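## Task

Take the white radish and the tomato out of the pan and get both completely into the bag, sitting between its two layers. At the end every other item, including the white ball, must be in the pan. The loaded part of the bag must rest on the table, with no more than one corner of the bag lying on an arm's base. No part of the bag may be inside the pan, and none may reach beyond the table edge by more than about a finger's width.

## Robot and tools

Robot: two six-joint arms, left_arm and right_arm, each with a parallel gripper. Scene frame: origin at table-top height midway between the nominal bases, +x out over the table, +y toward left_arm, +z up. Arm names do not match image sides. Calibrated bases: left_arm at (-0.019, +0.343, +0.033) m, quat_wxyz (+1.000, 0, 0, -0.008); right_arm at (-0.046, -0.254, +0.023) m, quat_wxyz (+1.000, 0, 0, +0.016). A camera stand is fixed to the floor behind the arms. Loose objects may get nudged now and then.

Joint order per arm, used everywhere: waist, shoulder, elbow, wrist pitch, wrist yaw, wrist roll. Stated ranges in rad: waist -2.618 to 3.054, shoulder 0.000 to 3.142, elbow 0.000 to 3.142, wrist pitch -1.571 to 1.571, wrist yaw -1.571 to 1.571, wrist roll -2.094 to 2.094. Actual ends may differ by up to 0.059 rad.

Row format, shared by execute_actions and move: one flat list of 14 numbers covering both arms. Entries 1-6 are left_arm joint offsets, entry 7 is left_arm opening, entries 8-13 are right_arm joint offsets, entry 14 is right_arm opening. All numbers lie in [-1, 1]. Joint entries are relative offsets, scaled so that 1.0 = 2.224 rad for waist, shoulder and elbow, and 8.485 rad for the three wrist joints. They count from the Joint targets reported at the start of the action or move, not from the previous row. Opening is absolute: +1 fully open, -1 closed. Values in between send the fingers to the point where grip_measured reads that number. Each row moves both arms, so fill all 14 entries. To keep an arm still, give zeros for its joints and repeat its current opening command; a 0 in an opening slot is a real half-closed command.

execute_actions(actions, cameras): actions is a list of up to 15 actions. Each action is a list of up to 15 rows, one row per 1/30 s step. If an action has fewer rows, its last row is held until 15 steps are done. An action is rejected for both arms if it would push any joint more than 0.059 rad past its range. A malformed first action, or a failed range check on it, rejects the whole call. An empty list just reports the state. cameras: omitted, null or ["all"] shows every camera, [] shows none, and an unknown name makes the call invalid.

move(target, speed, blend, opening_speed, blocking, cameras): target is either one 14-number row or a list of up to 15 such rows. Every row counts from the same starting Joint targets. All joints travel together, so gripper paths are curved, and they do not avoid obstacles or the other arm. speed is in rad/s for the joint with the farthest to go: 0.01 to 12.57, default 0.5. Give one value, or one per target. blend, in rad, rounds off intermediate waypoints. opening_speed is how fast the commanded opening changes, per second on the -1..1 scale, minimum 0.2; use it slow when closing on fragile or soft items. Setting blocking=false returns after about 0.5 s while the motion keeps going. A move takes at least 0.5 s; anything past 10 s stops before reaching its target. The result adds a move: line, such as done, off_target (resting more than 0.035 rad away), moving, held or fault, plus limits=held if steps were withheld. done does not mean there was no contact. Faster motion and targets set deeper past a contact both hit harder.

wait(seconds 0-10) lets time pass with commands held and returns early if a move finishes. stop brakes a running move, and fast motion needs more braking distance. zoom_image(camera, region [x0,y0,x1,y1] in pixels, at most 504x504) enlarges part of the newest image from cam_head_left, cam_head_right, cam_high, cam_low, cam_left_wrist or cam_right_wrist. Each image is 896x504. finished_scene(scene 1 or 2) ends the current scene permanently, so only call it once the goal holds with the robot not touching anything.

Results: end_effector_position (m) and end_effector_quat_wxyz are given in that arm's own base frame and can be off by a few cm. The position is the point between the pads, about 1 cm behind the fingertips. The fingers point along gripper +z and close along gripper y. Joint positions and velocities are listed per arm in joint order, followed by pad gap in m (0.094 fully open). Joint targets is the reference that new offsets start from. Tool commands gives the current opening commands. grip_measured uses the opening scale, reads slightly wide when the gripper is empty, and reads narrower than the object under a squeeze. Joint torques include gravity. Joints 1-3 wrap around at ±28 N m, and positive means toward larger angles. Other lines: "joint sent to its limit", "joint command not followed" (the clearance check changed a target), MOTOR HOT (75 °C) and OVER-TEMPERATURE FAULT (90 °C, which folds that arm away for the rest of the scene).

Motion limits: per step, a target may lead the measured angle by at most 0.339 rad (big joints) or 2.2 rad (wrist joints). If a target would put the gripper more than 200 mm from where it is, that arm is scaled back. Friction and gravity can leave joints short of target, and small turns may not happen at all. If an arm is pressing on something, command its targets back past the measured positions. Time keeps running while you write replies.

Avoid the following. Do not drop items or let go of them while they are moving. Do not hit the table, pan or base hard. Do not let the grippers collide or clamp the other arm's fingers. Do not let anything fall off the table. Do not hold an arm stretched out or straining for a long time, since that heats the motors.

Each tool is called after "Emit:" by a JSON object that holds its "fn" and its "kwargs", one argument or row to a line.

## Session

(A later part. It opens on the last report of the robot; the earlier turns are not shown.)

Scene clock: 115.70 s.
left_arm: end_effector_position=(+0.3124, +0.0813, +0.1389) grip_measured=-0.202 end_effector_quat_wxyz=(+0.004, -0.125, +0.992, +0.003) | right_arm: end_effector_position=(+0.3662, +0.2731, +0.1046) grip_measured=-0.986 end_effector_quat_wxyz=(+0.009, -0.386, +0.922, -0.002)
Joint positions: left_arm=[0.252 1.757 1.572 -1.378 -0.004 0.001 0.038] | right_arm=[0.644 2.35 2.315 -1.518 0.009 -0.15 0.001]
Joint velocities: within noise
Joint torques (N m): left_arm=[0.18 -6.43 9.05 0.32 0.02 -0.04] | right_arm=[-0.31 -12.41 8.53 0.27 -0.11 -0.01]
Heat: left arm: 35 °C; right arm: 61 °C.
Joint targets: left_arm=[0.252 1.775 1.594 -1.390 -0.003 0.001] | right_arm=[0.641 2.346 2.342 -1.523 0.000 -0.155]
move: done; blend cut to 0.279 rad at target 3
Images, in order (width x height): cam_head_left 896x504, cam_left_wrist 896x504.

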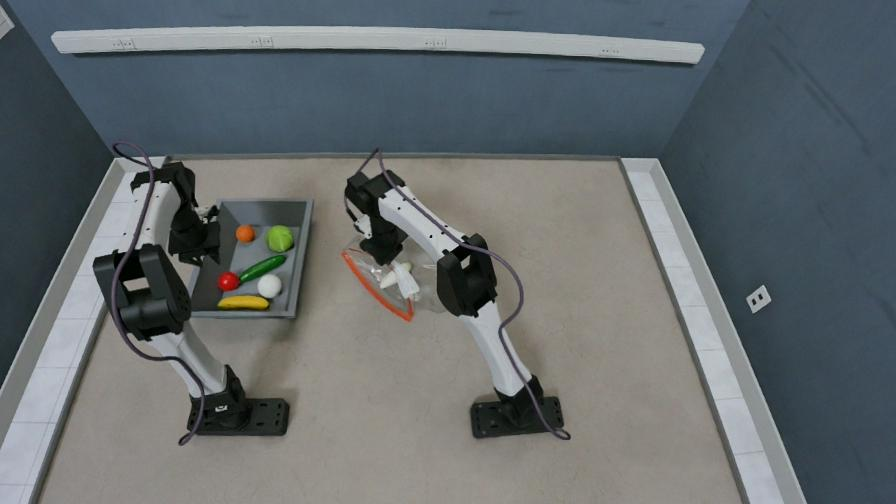

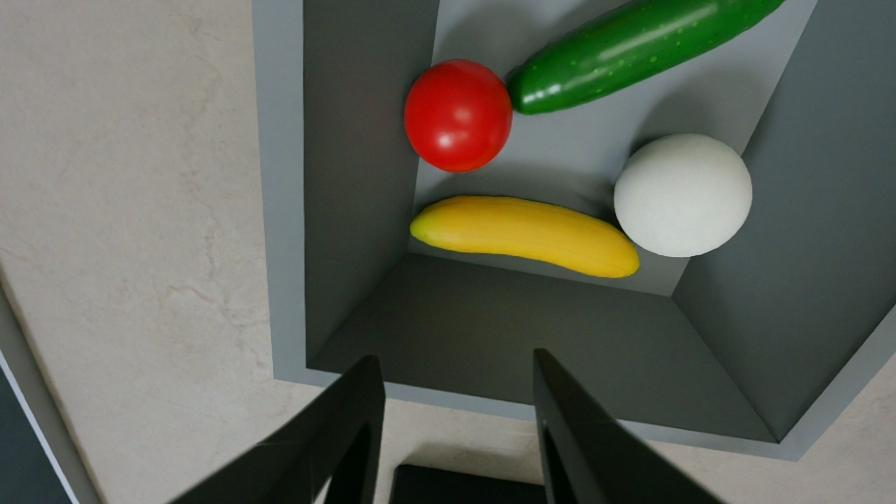

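Emit:
{"fn": "move", "kwargs": {
  "target": [-0.0027,0.0227,0.0282,-0.0014,0,0.185,0.36,0,0,0,0,0,0,-1],
  "speed": 1.8,
  "cameras": ["cam_left_wrist","cam_high"]
}}

Scene clock: 119.20 s.
left_arm: end_effector_position=(+0.3248, +0.0845, +0.1397) grip_measured=+0.358 end_effector_quat_wxyz=(+0.001, +0.607, +0.794, +0.005) | right_arm: end_effector_position=(+0.3662, +0.2731, +0.1046) grip_measured=-0.986 end_effector_quat_wxyz=(+0.009, -0.386, +0.922, -0.002)
Joint positions: left_arm=[0.252 1.806 1.635 -1.39 -0.004 1.558 0.064] | right_arm=[0.644 2.35 2.315 -1.518 0.009 -0.15 0.001]
Joint velocities: within noise
Joint torques (N m): left_arm=[-0.28 -6.74 8.91 0.19 0.08 0.08] | right_arm=[-0.31 -12.4 8.53 0.27 -0.11 -0.01]
Heat: left arm: 34 °C; right arm: 60 °C.
Joint targets: left_arm=[0.246 1.825 1.656 -1.402 -0.003 1.571] | right_arm=[0.641 2.346 2.342 -1.523 0.000 -0.155]
move: done
Images, in order (width x height): cam_high 896x504, cam_left_wrist 896x504.

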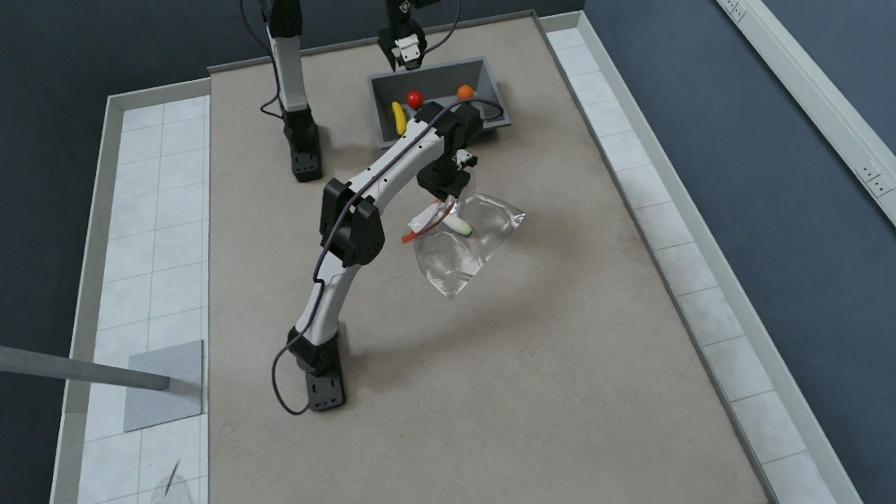

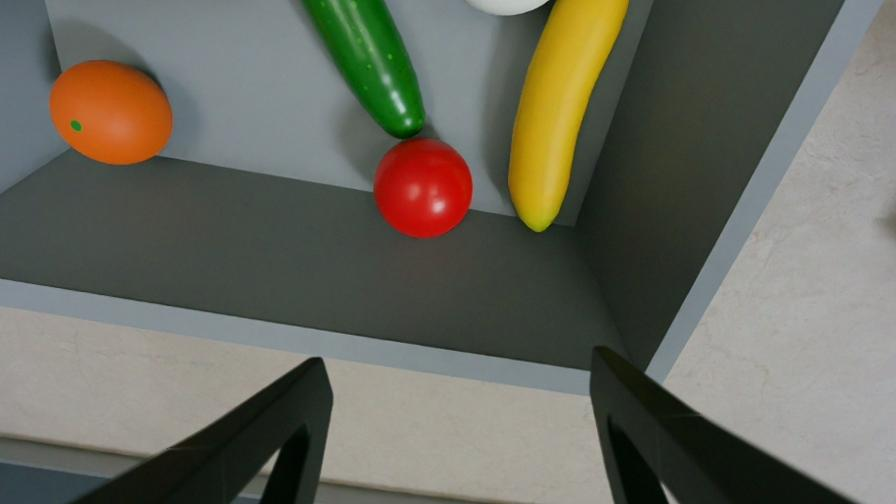

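Emit:
{"fn": "move", "kwargs": {
  "target": [0.0027,0.0271,-0.1175,0.0379,0,0,0.36,0,0,0,0,0,0,-1],
  "speed": 0.6,
  "cameras": ["cam_left_wrist"]
}}

Scene clock: 121.23 s.
left_arm: end_effector_position=(+0.3356, +0.0873, +0.0601) grip_measured=+0.358 end_effector_quat_wxyz=(+0.001, +0.608, +0.794, +0.005) | right_arm: end_effector_position=(+0.3662, +0.2731, +0.1046) grip_measured=-0.986 end_effector_quat_wxyz=(+0.009, -0.386, +0.922, -0.002)
Joint positions: left_arm=[0.252 1.873 1.403 -1.09 -0.004 1.559 0.064] | right_arm=[0.644 2.35 2.315 -1.518 0.009 -0.15 0.001]
Joint velocities: within noise
Joint torques (N m): left_arm=[0.16 -7.68 5.9 0.45 0.08 0.07] | right_arm=[-0.29 -12.4 8.51 0.27 -0.11 -0.01]
Heat: left arm: 33 °C; right arm: 60 °C.
Joint targets: left_arm=[0.252 1.885 1.395 -1.080 -0.003 1.571] | right_arm=[0.641 2.346 2.342 -1.523 0.000 -0.155]
move: done
Images, in order (width x height): cam_left_wrist 896x504.

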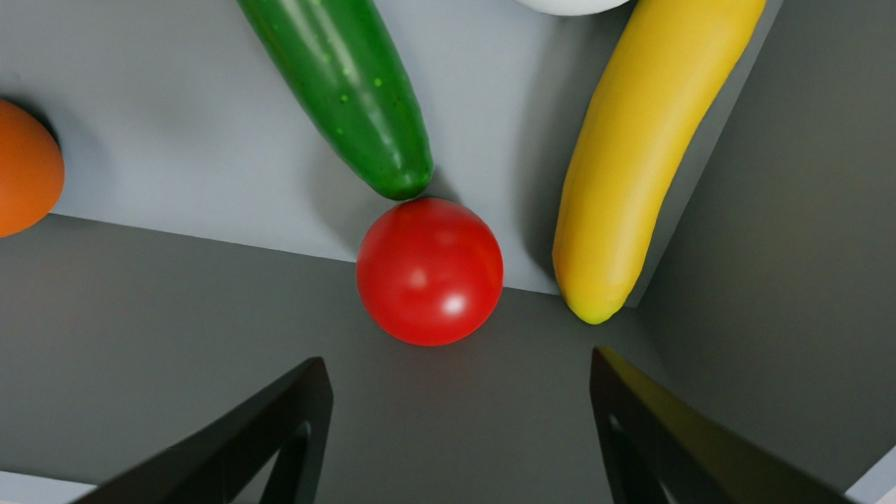

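Emit:
{"fn": "move", "kwargs": {
  "target": [0.0140,0.0223,-0.0165,0.0101,0,0,0.36,0,0,0,0,0,0,-1],
  "speed": 0.3,
  "cameras": ["cam_left_wrist"]
}}

Scene clock: 123.63 s.
left_arm: end_effector_position=(+0.3402, +0.0980, +0.0366) grip_measured=+0.358 end_effector_quat_wxyz=(+0.003, +0.597, +0.802, +0.007) | right_arm: end_effector_position=(+0.3662, +0.2731, +0.1046) grip_measured=-0.986 end_effector_quat_wxyz=(+0.009, -0.386, +0.922, -0.002)
Joint positions: left_arm=[0.278 1.919 1.368 -1.005 -0.004 1.559 0.064] | right_arm=[0.644 2.35 2.315 -1.518 0.009 -0.15 0.001]
Joint velocities: within noise
Joint torques (N m): left_arm=[0.57 -7.71 5.63 0.46 0.09 0.07] | right_arm=[-0.31 -12.38 8.53 0.27 -0.11 -0.01]
Heat: left arm: 33 °C; right arm: 60 °C.
Joint targets: left_arm=[0.283 1.935 1.358 -0.995 -0.003 1.571] | right_arm=[0.641 2.346 2.342 -1.523 0.000 -0.155]
move: done
Images, in order (width x height): cam_left_wrist 896x504.

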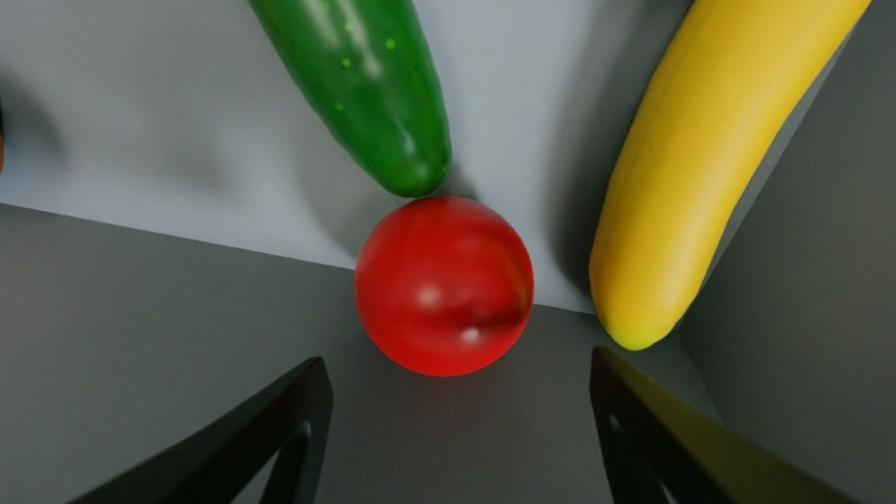

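Emit:
{"fn": "move", "kwargs": {
  "target": [
    [0.0049,0.0330,-0.0296,0.0166,0,0,0.36,0,0,0,0,0,0,-1],
    [0.0049,0.0330,-0.0296,0.0166,0,0,0.0,0,0,0,0,0,0,-1]
  ],
  "speed": 0.3,
  "opening_speed": 0.5,
  "cameras": ["cam_left_wrist"]
}}

Scene clock: 126.03 s.
left_arm: end_effector_position=(+0.3446, +0.1022, -0.0028) grip_measured=+0.004 end_effector_quat_wxyz=(+0.004, +0.595, +0.803, +0.009) | right_arm: end_effector_position=(+0.3662, +0.2731, +0.1046) grip_measured=-0.986 end_effector_quat_wxyz=(+0.009, -0.386, +0.922, -0.002)
Joint positions: left_arm=[0.286 1.991 1.302 -0.864 -0.004 1.562 0.047] | right_arm=[0.644 2.35 2.315 -1.518 0.009 -0.15 0.001]
Joint velocities: left_arm=[0.017 0.002 -0.012 0.022 0.007 0.066 0.006] | right_arm=[within noise]
Joint torques (N m): left_arm=[0.73 -7.87 5.31 0.45 0.09 0.04] | right_arm=[-0.31 -12.41 8.53 0.27 -0.11 -0.01]
Heat: left arm: 32 °C; right arm: 60 °C.
Joint targets: left_arm=[0.294 2.008 1.292 -0.854 -0.003 1.571] | right_arm=[0.641 2.346 2.342 -1.523 0.000 -0.155]
move: done
Images, in order (width x height): cam_left_wrist 896x504.

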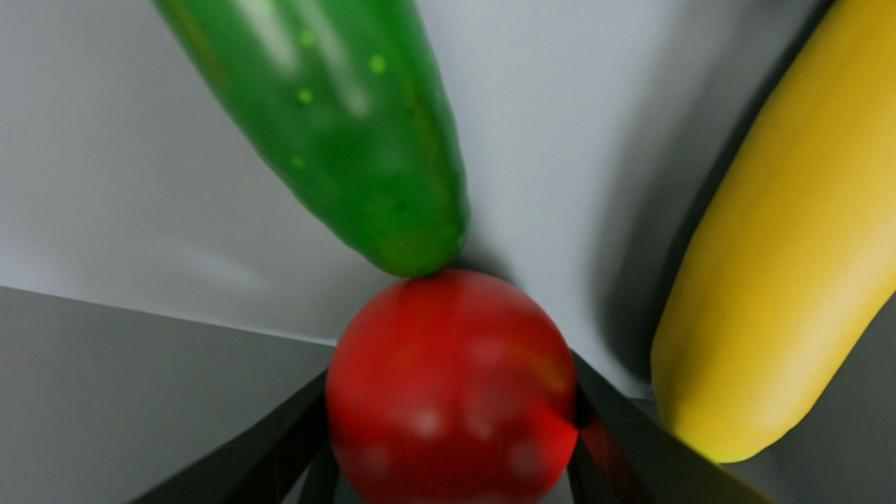

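Emit:
{"fn": "move", "kwargs": {
  "target": [
    [0,0,0,0,0,0,-0.05,0,0,0,0,0,0,-1],
    [0,-0.0405,0.0751,-0.0304,0,0,-0.05,0,0,0,0,0,0,-1],
    [0,-0.0823,0.1637,-0.0646,0,0,-0.05,0,0,0,0,0,0,-1],
    [-0.2446,-0.2509,-0.0953,0.0276,0,-0.1027,-0.05,0,0,0,0,0,0,-1],
    [-0.4667,-0.4361,-0.3462,0.0896,0,-0.1851,-0.05,0,0,0,0,0,0,-1],
    [-0.4667,-0.2217,-0.4744,0.1793,0,-0.1851,-0.05,0,0,0,0,0,0,-1]
  ],
  "speed": [0.3,0.4,0.7,1.0,1.0,0.6],
  "blend": [0,0.03,0.1,0.3,0.1,0],
  "cameras": ["cam_left_wrist","cam_high","cam_low"]
}}

Scene clock: 132.27 s.
left_arm: end_effector_position=(+0.2513, -0.2275, +0.0214) grip_measured=-0.043 end_effector_quat_wxyz=(+0.436, +0.323, +0.824, -0.163) | right_arm: end_effector_position=(+0.3662, +0.2731, +0.1046) grip_measured=-0.986 end_effector_quat_wxyz=(+0.009, -0.386, +0.922, -0.002)
Joint positions: left_arm=[-0.738 1.506 0.244 0.66 -0.004 0.012 0.045] | right_arm=[0.644 2.35 2.315 -1.518 0.009 -0.15 0.001]
Joint velocities: within noise
Joint torques (N m): left_arm=[-0.23 -3.44 4.71 2.3 0.03 -0.16] | right_arm=[-0.28 -12.4 8.53 0.27 -0.11 -0.01]
Heat: left arm: 33 °C; right arm: 59 °C.
Joint targets: left_arm=[-0.744 1.515 0.237 0.668 -0.003 0.000] | right_arm=[0.641 2.346 2.342 -1.523 0.000 -0.155]
move: done
Images, in order (width x height): cam_high 896x504, cam_low 896x504, cam_left_wrist 896x504.

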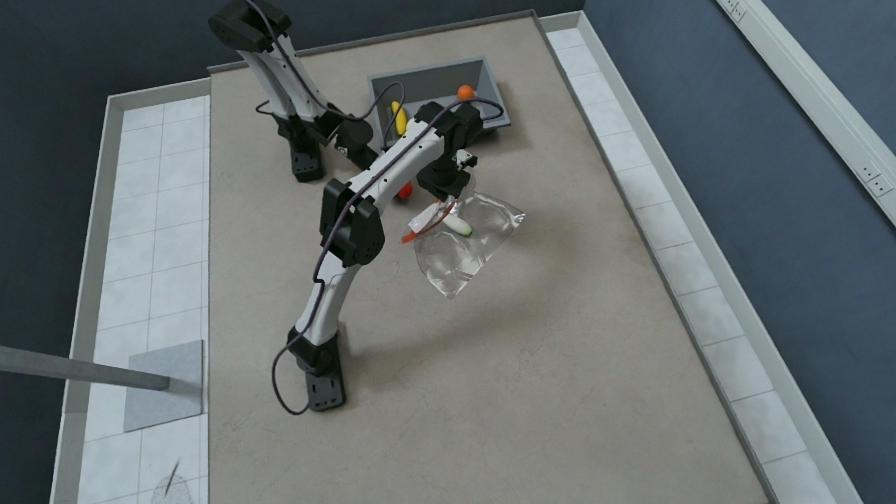

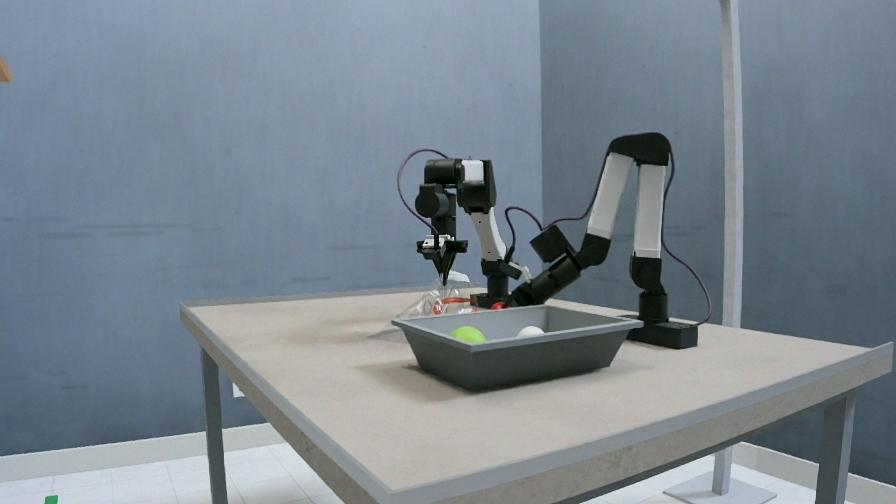

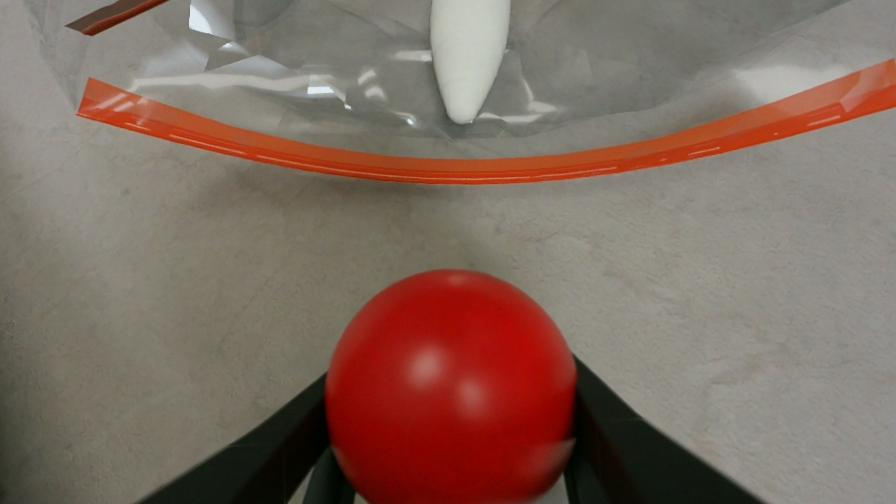

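Emit:
{"fn": "move", "kwargs": {
  "target": [
    [0,0.0996,0.0633,0.0135,0,0,-0.05,0,0,0,0,0,0,-1],
    [0,0.1673,0.1245,0.0214,0,0,-0.05,0,0,0,0,0,0,-1],
    [0,0.2926,0.1682,0.0592,0,0,-0.05,0,0,0,0,0,0,-1]
  ],
  "speed": [0.4,0.3,0.25],
  "blend": 0.03,
  "cameras": ["cam_left_wrist","cam_high","cam_low"]
}}

Scene clock: 135.87 s.
left_arm: end_effector_position=(+0.3395, -0.3077, -0.0033) grip_measured=-0.043 end_effector_quat_wxyz=(+0.521, +0.303, +0.773, -0.196) | right_arm: end_effector_position=(+0.3662, +0.2731, +0.1046) grip_measured=-0.986 end_effector_quat_wxyz=(+0.009, -0.386, +0.922, -0.002)
Joint positions: left_arm=[-0.738 2.148 0.596 1.163 -0.004 0.012 0.045] | right_arm=[0.644 2.35 2.315 -1.518 0.009 -0.15 0.001]
Joint velocities: within noise
Joint torques (N m): left_arm=[-0.27 -6.94 5.24 2.47 0.02 -0.17] | right_arm=[-0.31 -12.4 8.51 0.27 -0.11 -0.01]
Heat: left arm: 33 °C; right arm: 59 °C.
Joint targets: left_arm=[-0.744 2.166 0.611 1.170 -0.003 0.000] | right_arm=[0.641 2.346 2.342 -1.523 0.000 -0.155]
move: done
Images, in order (width x height): cam_high 896x504, cam_low 896x504, cam_left_wrist 896x504.

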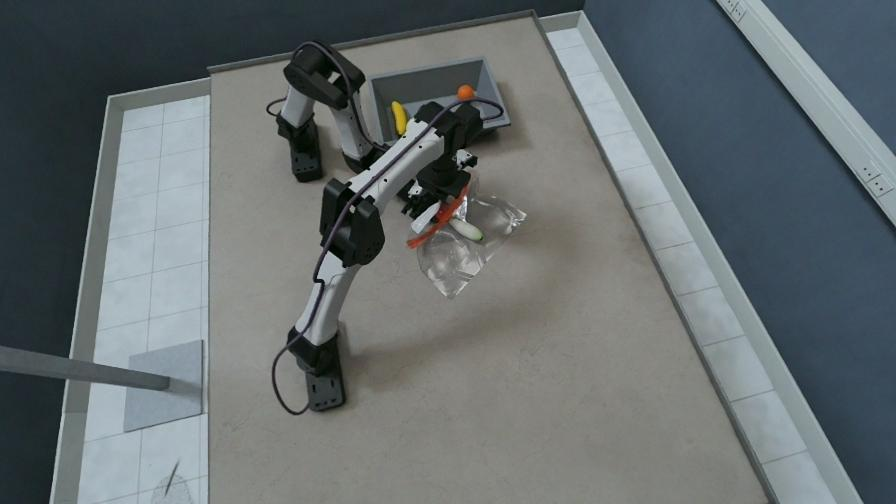

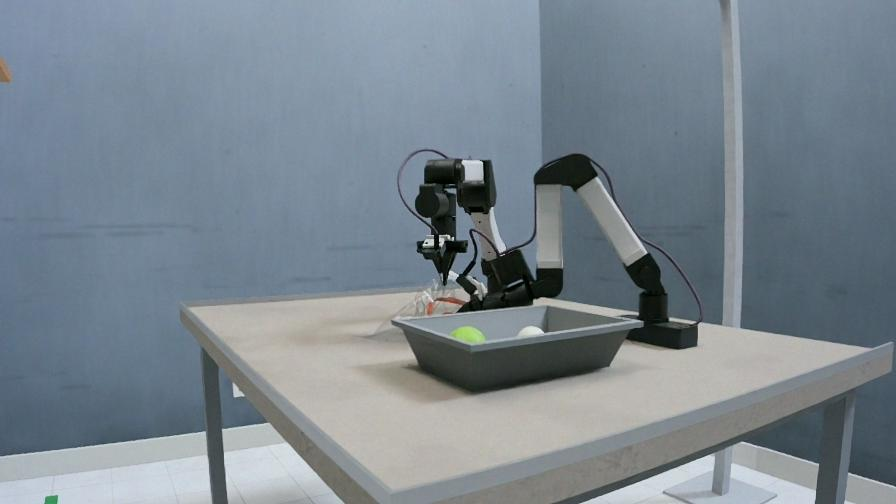

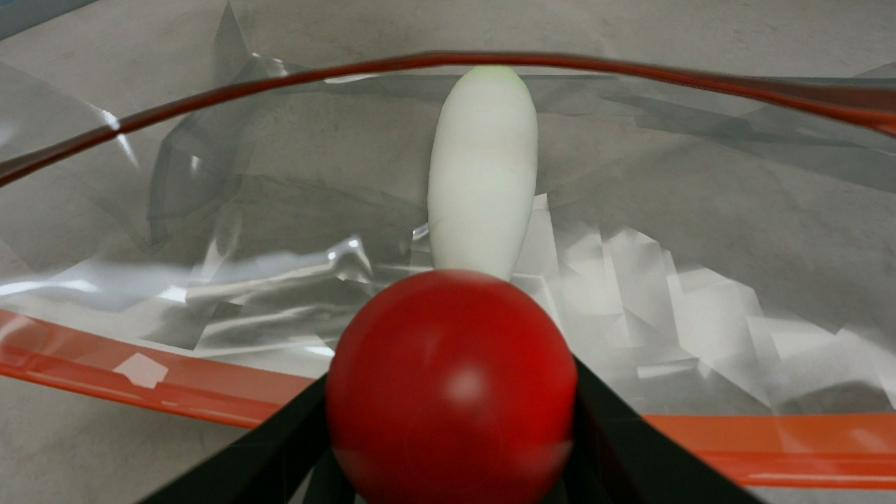

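Emit:
{"fn": "move", "kwargs": {
  "target": [
    [0,0,0,0,0,0,0.25,0,0,0,0,0,0,-1],
    [0,-0.0047,-0.0875,0.0259,0,0,0.25,0,0,0,0,0,0,-1],
    [0,-0.0047,-0.0875,0.0259,0,0,-0.36,0,0,0,0,0,0,-1]
  ],
  "speed": [0.3,0.25,0.3],
  "opening_speed": 0.8,
  "cameras": ["cam_left_wrist"]
}}

Scene clock: 140.83 s.
left_arm: end_effector_position=(+0.3109, -0.2817, +0.0007) grip_measured=-0.029 end_effector_quat_wxyz=(+0.540, +0.298, +0.760, -0.203) | right_arm: end_effector_position=(+0.3662, +0.2731, +0.1046) grip_measured=-0.986 end_effector_quat_wxyz=(+0.009, -0.386, +0.922, -0.002)
Joint positions: left_arm=[-0.738 2.148 0.423 1.385 -0.004 0.012 0.046] | right_arm=[0.644 2.35 2.315 -1.518 0.009 -0.15 0.001]
Joint velocities: within noise
Joint torques (N m): left_arm=[-0.27 -6.87 2.03 2.46 0.02 -0.16] | right_arm=[-0.28 -12.4 8.53 0.27 -0.11 -0.01]
Heat: left arm: 35 °C; right arm: 59 °C.
Joint targets: left_arm=[-0.744 2.156 0.417 1.390 -0.003 0.000] | right_arm=[0.641 2.346 2.342 -1.523 0.000 -0.155]
move: done
Images, in order (width x height): cam_left_wrist 896x504.

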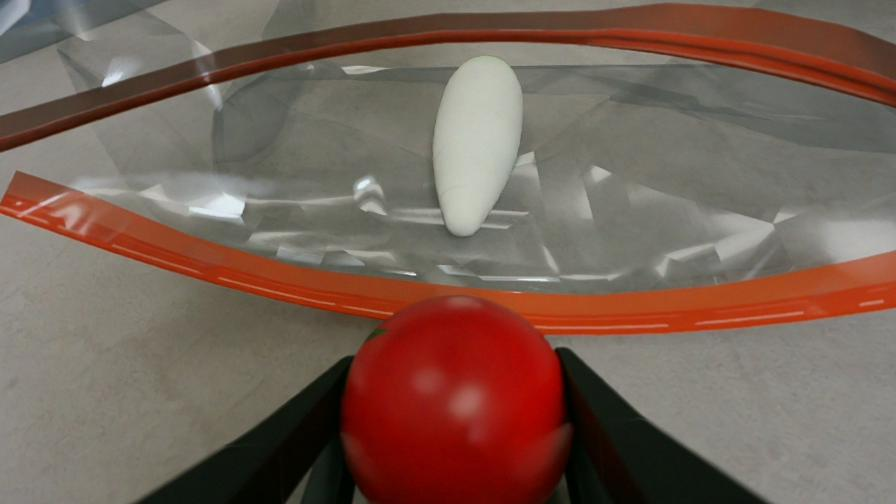

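Emit:
{"fn": "move", "kwargs": {
  "target": [0,0.0672,0.0982,0.0022,0,0,-0.06,0,0,0,0,0,0,-1],
  "speed": 0.2,
  "cameras": ["cam_left_wrist","cam_high"]
}}

Scene clock: 142.70 s.
left_arm: end_effector_position=(+0.3488, -0.3162, +0.0019) grip_measured=-0.029 end_effector_quat_wxyz=(+0.573, +0.288, +0.736, -0.216) | right_arm: end_effector_position=(+0.3662, +0.2731, +0.1046) grip_measured=-0.986 end_effector_quat_wxyz=(+0.009, -0.386, +0.922, -0.002)
Joint positions: left_arm=[-0.738 2.284 0.624 1.408 -0.004 0.012 0.046] | right_arm=[0.644 2.35 2.315 -1.518 0.009 -0.15 0.001]
Joint velocities: within noise
Joint torques (N m): left_arm=[-0.25 -7.19 4.22 2.43 0.02 -0.16] | right_arm=[-0.31 -12.41 8.53 0.26 -0.11 -0.01]
Heat: left arm: 35 °C; right arm: 59 °C.
Joint targets: left_arm=[-0.744 2.305 0.635 1.408 -0.003 0.000] | right_arm=[0.641 2.346 2.342 -1.523 0.000 -0.155]
move: done
Images, in order (width x height): cam_high 896x504, cam_left_wrist 896x504.

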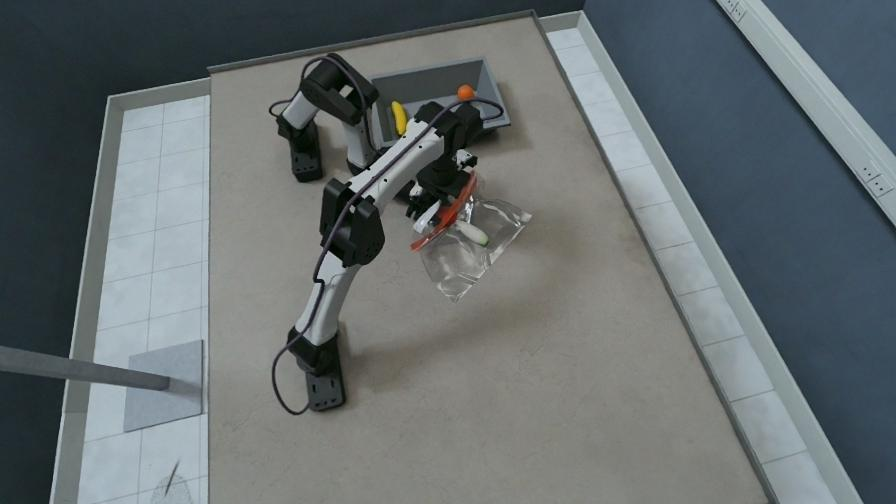

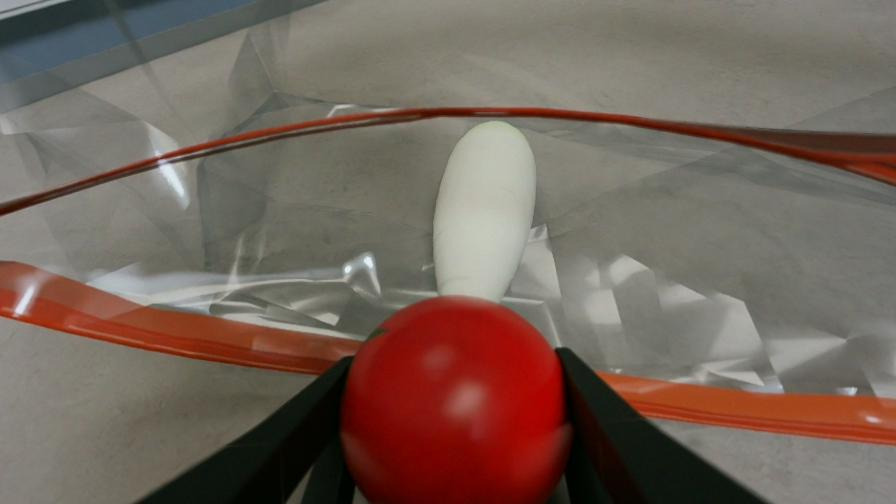

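Emit:
{"fn": "move", "kwargs": {
  "target": [
    [0,-0.0618,-0.0188,-0.0112,0,0,-0.06,0,0,0,0,0,0,-1],
    [0,-0.0618,-0.0188,-0.0112,0,0,-0.06,-0.0664,0.0126,0.0171,0.0039,0,-0.0174,-1]
  ],
  "speed": [0.25,0.15],
  "cameras": ["cam_left_wrist","cam_high","cam_right_wrist","cam_low"]
}}

Scene clock: 146.13 s.
left_arm: end_effector_position=(+0.3471, -0.3146, +0.0175) grip_measured=-0.030 end_effector_quat_wxyz=(+0.569, +0.289, +0.739, -0.214) | right_arm: end_effector_position=(+0.4126, +0.2212, +0.1118) grip_measured=-0.986 end_effector_quat_wxyz=(+0.033, -0.384, +0.923, +0.000)
Joint positions: left_arm=[-0.738 2.193 0.602 1.328 -0.004 0.012 0.046] | right_arm=[0.495 2.357 2.353 -1.502 0.007 -0.294 0.001]
Joint velocities: within noise
Joint torques (N m): left_arm=[-0.27 -10.5 2.69 2.27 0.02 -0.16] | right_arm=[0.03 -10.59 8.5 0.53 -0.11 -0.03]
Heat: left arm: 35 °C; right arm: 59 °C.
Joint targets: left_arm=[-0.744 2.168 0.593 1.313 -0.003 0.000] | right_arm=[0.493 2.374 2.380 -1.489 0.000 -0.302]
move: done
Images, in order (width x height): cam_high 896x504, cam_low 896x504, cam_left_wrist 896x504, cam_right_wrist 896x504.

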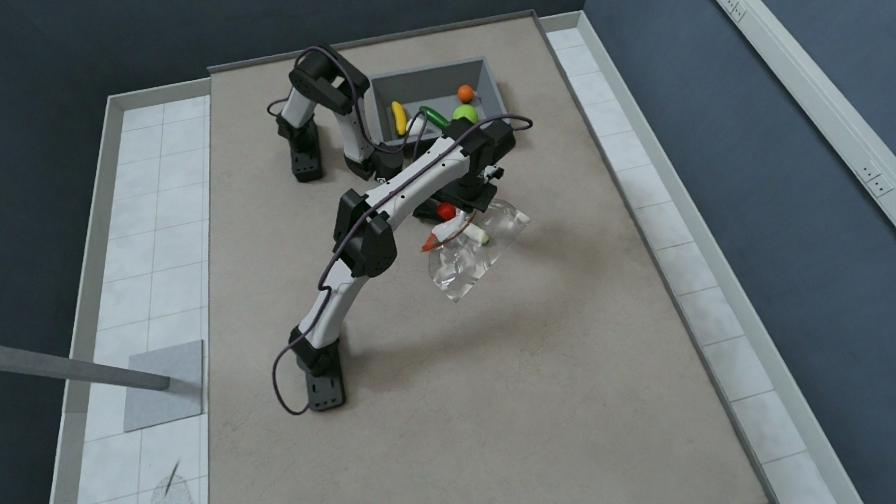

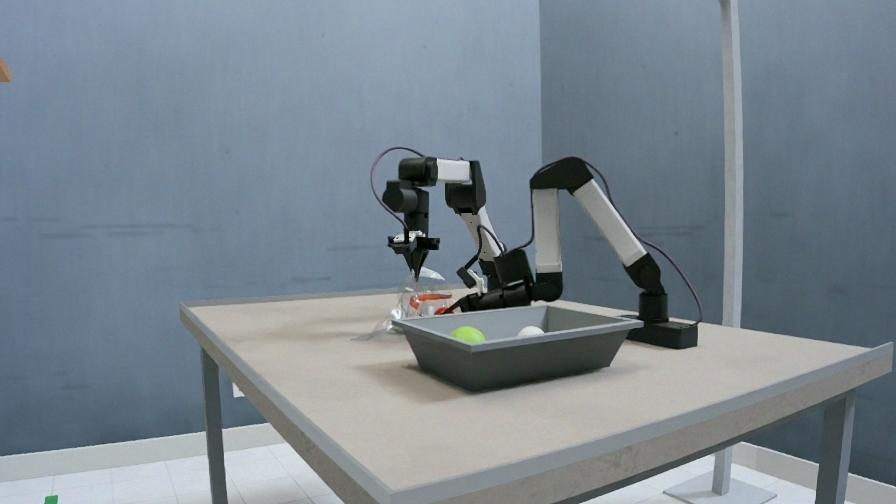

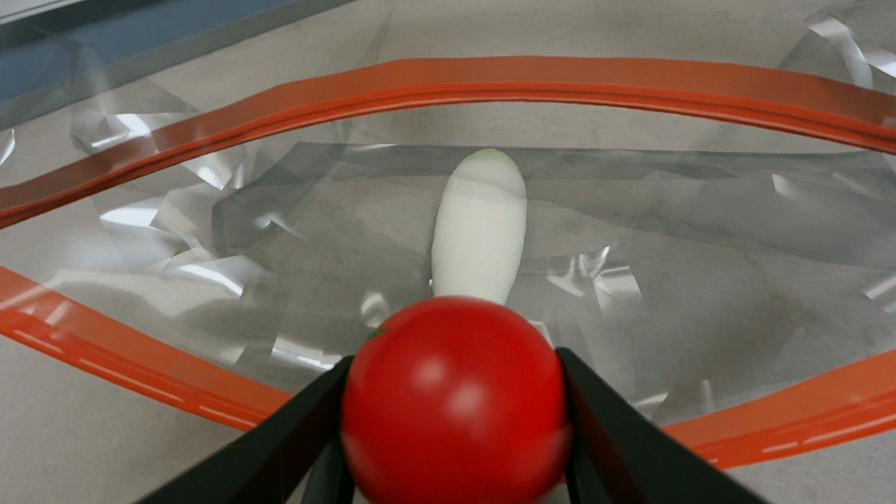

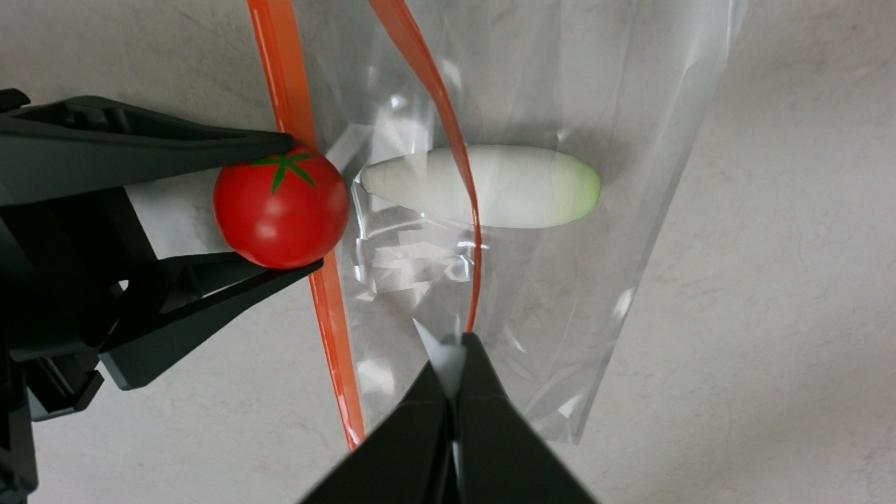

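Emit:
{"fn": "move", "kwargs": {
  "target": [
    [-0.0472,0,0,0,0,0,-0.06,0,0,0,0,0,0,-1],
    [-0.0472,0.0553,0.1292,-0.0193,0,0,-0.06,0,0,0,0,0,0,-1]
  ],
  "speed": [0.25,0.25],
  "cameras": ["cam_left_wrist","cam_right_wrist"]
}}

Scene clock: 149.90 s.
left_arm: end_effector_position=(+0.3517, -0.3972, +0.0254) grip_measured=-0.030 end_effector_quat_wxyz=(+0.565, +0.326, +0.716, -0.249) | right_arm: end_effector_position=(+0.4127, +0.2212, +0.1118) grip_measured=-0.986 end_effector_quat_wxyz=(+0.033, -0.385, +0.922, +0.000)
Joint positions: left_arm=[-0.847 2.269 0.865 1.165 -0.004 0.012 0.046] | right_arm=[0.495 2.357 2.353 -1.502 0.007 -0.296 0.001]
Joint velocities: within noise
Joint torques (N m): left_arm=[0.08 -8.39 6.27 2.29 0.02 -0.16] | right_arm=[-0.17 -10.61 8.5 0.53 -0.11 -0.02]
Heat: left arm: 36 °C; right arm: 57 °C.
Joint targets: left_arm=[-0.850 2.291 0.881 1.150 -0.003 0.000] | right_arm=[0.493 2.374 2.380 -1.489 0.000 -0.302]
move: done
Images, in order (width x height): cam_left_wrist 896x504, cam_right_wrist 896x504.

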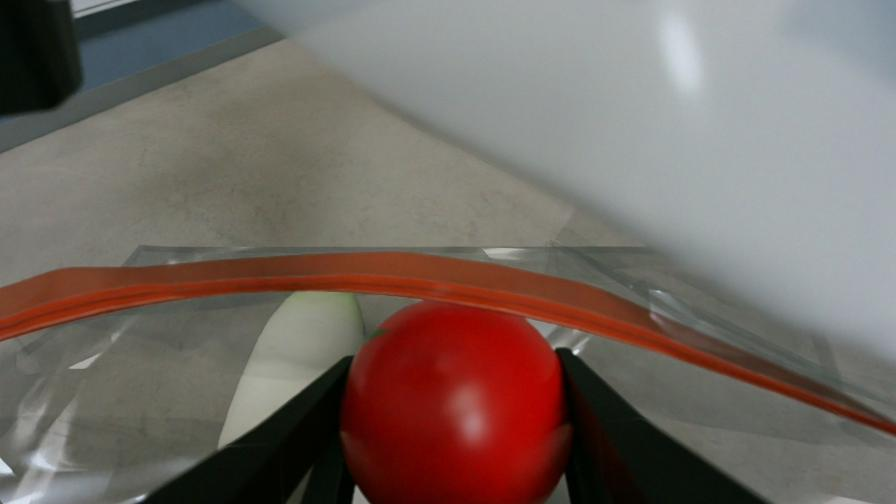

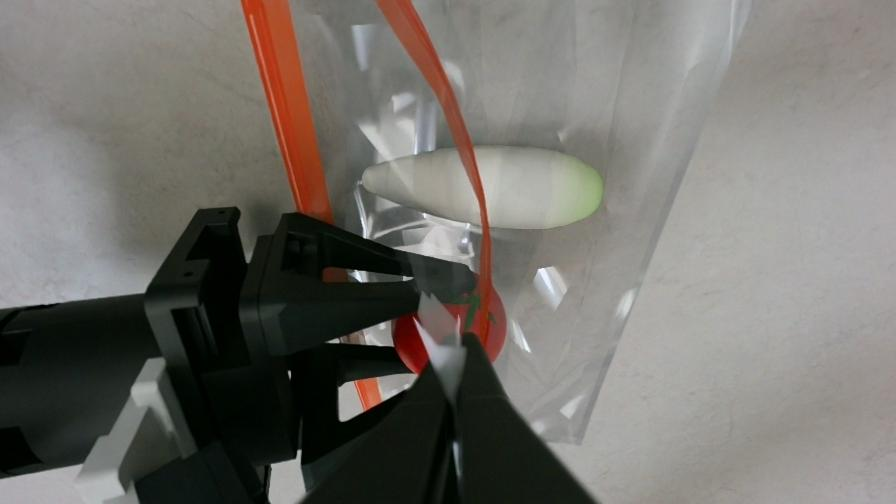

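Emit:
{"fn": "move", "kwargs": {
  "target": [
    [0,0.0445,0.0164,0.0051,0,0,-0.06,0,0,0,0,0,0,-1],
    [0,0.0445,0.0164,0.0051,0,0,0.35,0,0,0,0,0,0,-1],
    [0,-0.0322,-0.0549,-0.0004,0,0,0.35,0,0,0,0,0,0,-1]
  ],
  "speed": [0.2,0.2,0.15],
  "opening_speed": 0.5,
  "cameras": ["cam_left_wrist","cam_right_wrist"]
}}

Scene clock: 154.03 s.
left_arm: end_effector_position=(+0.3335, -0.3766, +0.0032) grip_measured=+0.348 end_effector_quat_wxyz=(+0.537, +0.335, +0.737, -0.237) | right_arm: end_effector_position=(+0.4127, +0.2212, +0.1118) grip_measured=-0.986 end_effector_quat_wxyz=(+0.033, -0.385, +0.922, +0.000)
Joint positions: left_arm=[-0.847 2.249 0.768 1.164 -0.004 0.009 0.063] | right_arm=[0.495 2.357 2.353 -1.502 0.007 -0.296 0.001]
Joint velocities: within noise
Joint torques (N m): left_arm=[0.06 -11.89 3.32 2.24 0.03 -0.13] | right_arm=[-0.16 -10.59 8.5 0.53 -0.11 -0.02]
Heat: left arm: 36 °C; right arm: 56 °C.
Joint targets: left_arm=[-0.850 2.219 0.758 1.146 -0.003 0.000] | right_arm=[0.493 2.374 2.380 -1.489 0.000 -0.303]
move: done
Images, in order (width x height): cam_left_wrist 896x504, cam_right_wrist 896x504.

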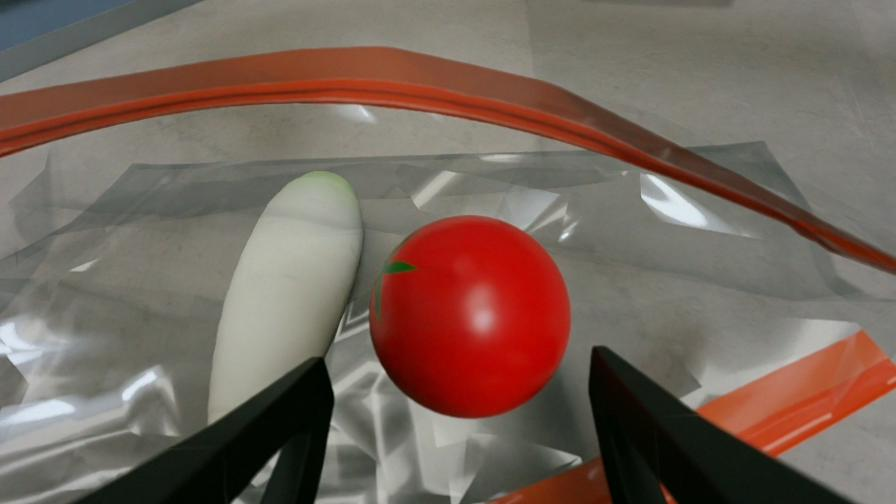

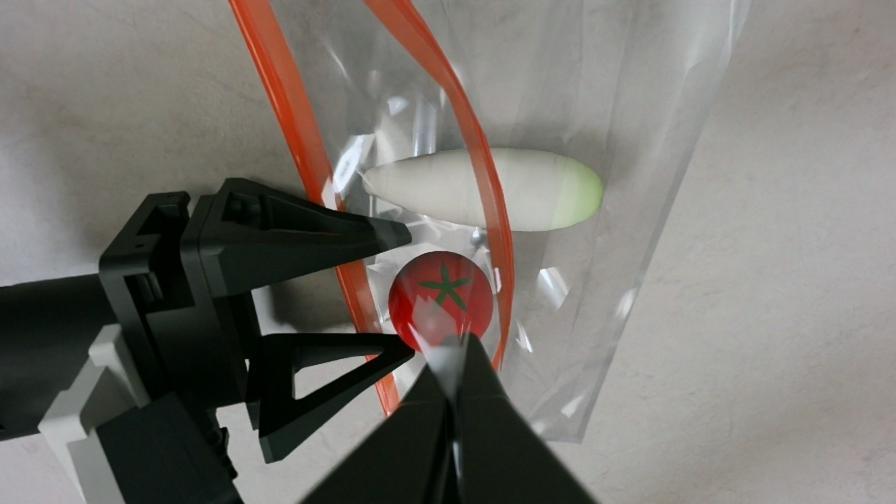

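Emit:
{"fn": "move", "kwargs": {
  "target": [
    [0,-0.010,-0.0198,0.0026,0,0,0.35,0,0,0,0,0,0,-1],
    [0,-0.010,-0.0198,0.0026,0,0,-0.36,0,0,0,0,0,0,-1],
    [0,0.0791,0.0817,0.0038,0,0,-0.36,0,0,0,0,0,0,-1]
  ],
  "speed": [0.2,0.2,0.15],
  "opening_speed": 1.0,
  "cameras": ["cam_left_wrist","cam_right_wrist"]
}}

Scene clock: 158.00 s.
left_arm: end_effector_position=(+0.3567, -0.4029, -0.0055) grip_measured=-0.358 end_effector_quat_wxyz=(+0.553, +0.330, +0.725, -0.244) | right_arm: end_effector_position=(+0.4127, +0.2212, +0.1118) grip_measured=-0.986 end_effector_quat_wxyz=(+0.033, -0.385, +0.922, +0.000)
Joint positions: left_arm=[-0.847 2.372 0.925 1.175 -0.004 0.009 0.03] | right_arm=[0.495 2.357 2.353 -1.502 0.007 -0.296 0.001]
Joint velocities: within noise
Joint torques (N m): left_arm=[0.09 -8.79 6.01 2.45 0.03 -0.14] | right_arm=[-0.16 -10.56 8.49 0.53 -0.11 -0.02]
Heat: left arm: 37 °C; right arm: 55 °C.
Joint targets: left_arm=[-0.850 2.395 0.940 1.179 -0.003 0.000] | right_arm=[0.493 2.374 2.380 -1.490 0.000 -0.303]
move: done
Images, in order (width x height): cam_left_wrist 896x504, cam_right_wrist 896x504.

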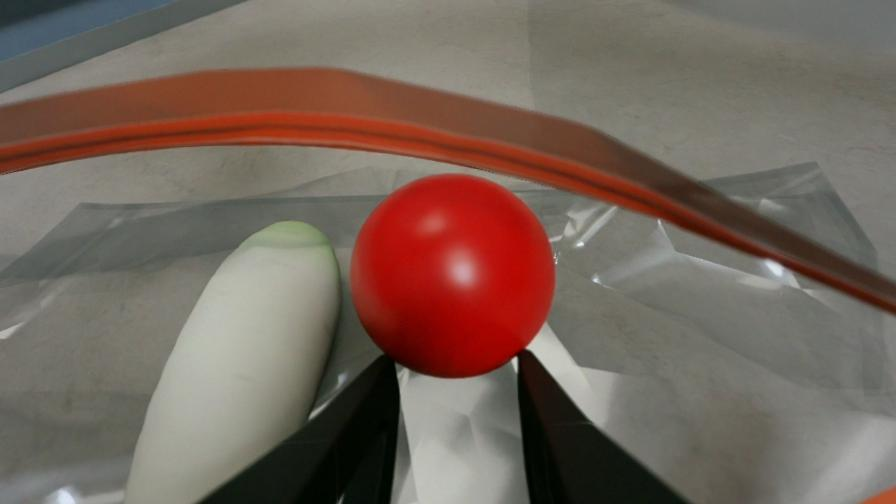

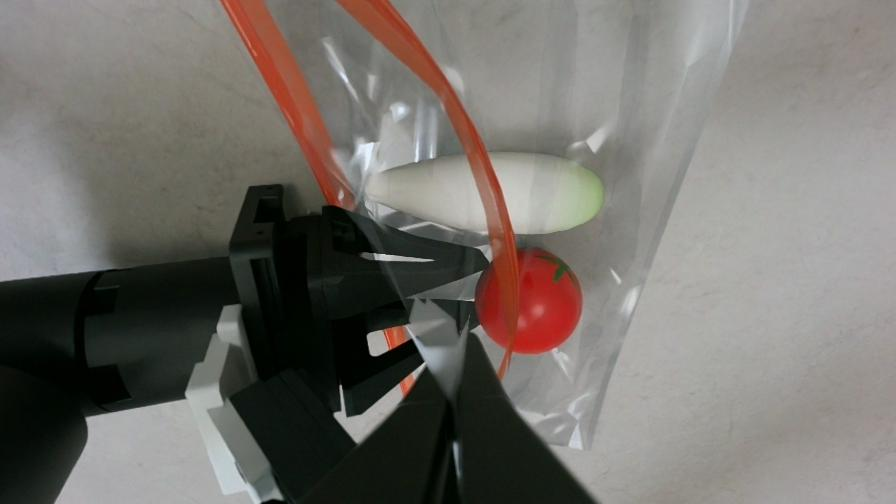

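Emit:
{"fn": "move", "kwargs": {
  "target": [
    [0,-0.0790,-0.0815,-0.0039,0,0,-0.36,0,0,0,0,0,0,-1],
    [0,-0.1381,-0.1984,0.0113,0,0,-0.36,0,0,0,0,0,0,-1],
    [0,-0.3957,-0.3161,-0.0603,0,0,-0.36,0,0,0,0,0,0,-1],
    [0.1,-0.6102,-0.1879,-0.1500,0,0,-0.36,0,-0.0202,-0.1574,0.0334,0,0,-1]
  ],
  "speed": [0.25,0.4,0.7,0.7],
  "blend": [0.02,0.05,0.05,0],
  "cameras": ["cam_right_wrist","cam_high","cam_low"]
}}

Scene clock: 163.10 s.
left_arm: end_effector_position=(+0.2669, -0.1948, +0.1233) grip_measured=-0.358 end_effector_quat_wxyz=(+0.437, +0.279, +0.844, -0.139) | right_arm: end_effector_position=(+0.4102, +0.2199, +0.0312) grip_measured=-0.986 end_effector_quat_wxyz=(+0.015, -0.385, +0.923, -0.002)
Joint positions: left_arm=[-0.633 1.045 0.504 -0.077 -0.004 0.008 0.03] | right_arm=[0.495 2.357 2.033 -1.218 0.007 -0.296 0.001]
Joint velocities: within noise
Joint torques (N m): left_arm=[0.66 -3.19 10.09 2.03 0.02 -0.11] | right_arm=[-0.16 -14.64 5.76 0.49 -0.11 -0.02]
Heat: left arm: 37 °C; right arm: 55 °C.
Joint targets: left_arm=[-0.627 1.037 0.522 -0.094 -0.003 0.000] | right_arm=[0.493 2.329 2.030 -1.206 0.000 -0.303]
move: done
Images, in order (width x height): cam_high 896x504, cam_low 896x504, cam_right_wrist 896x504.

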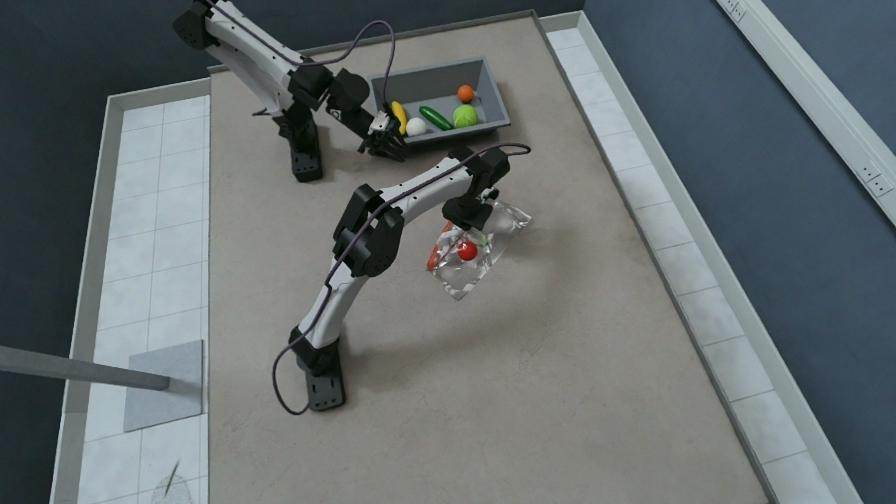

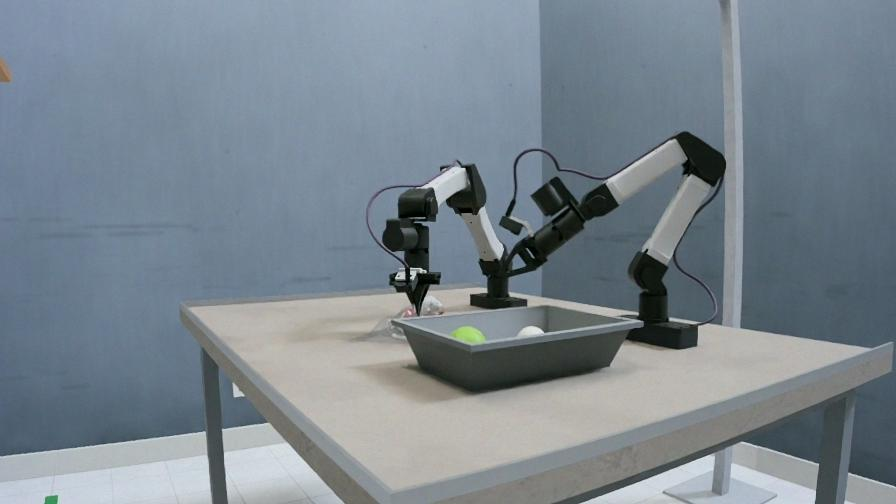

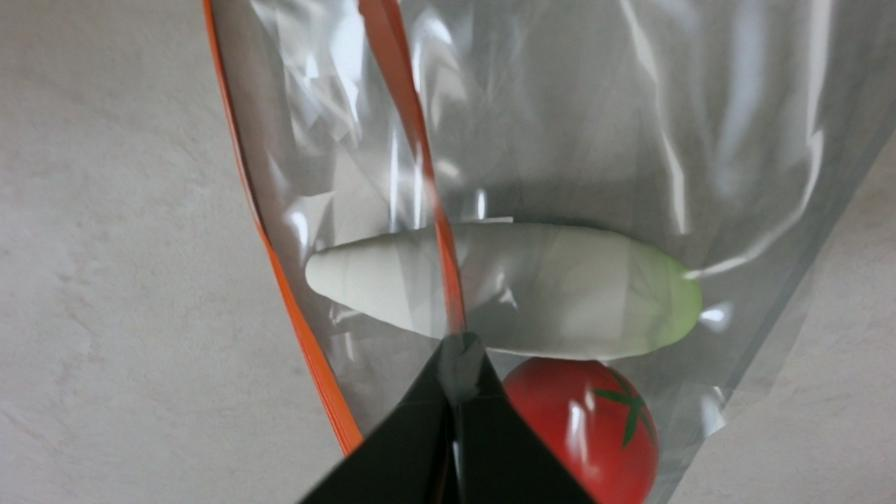

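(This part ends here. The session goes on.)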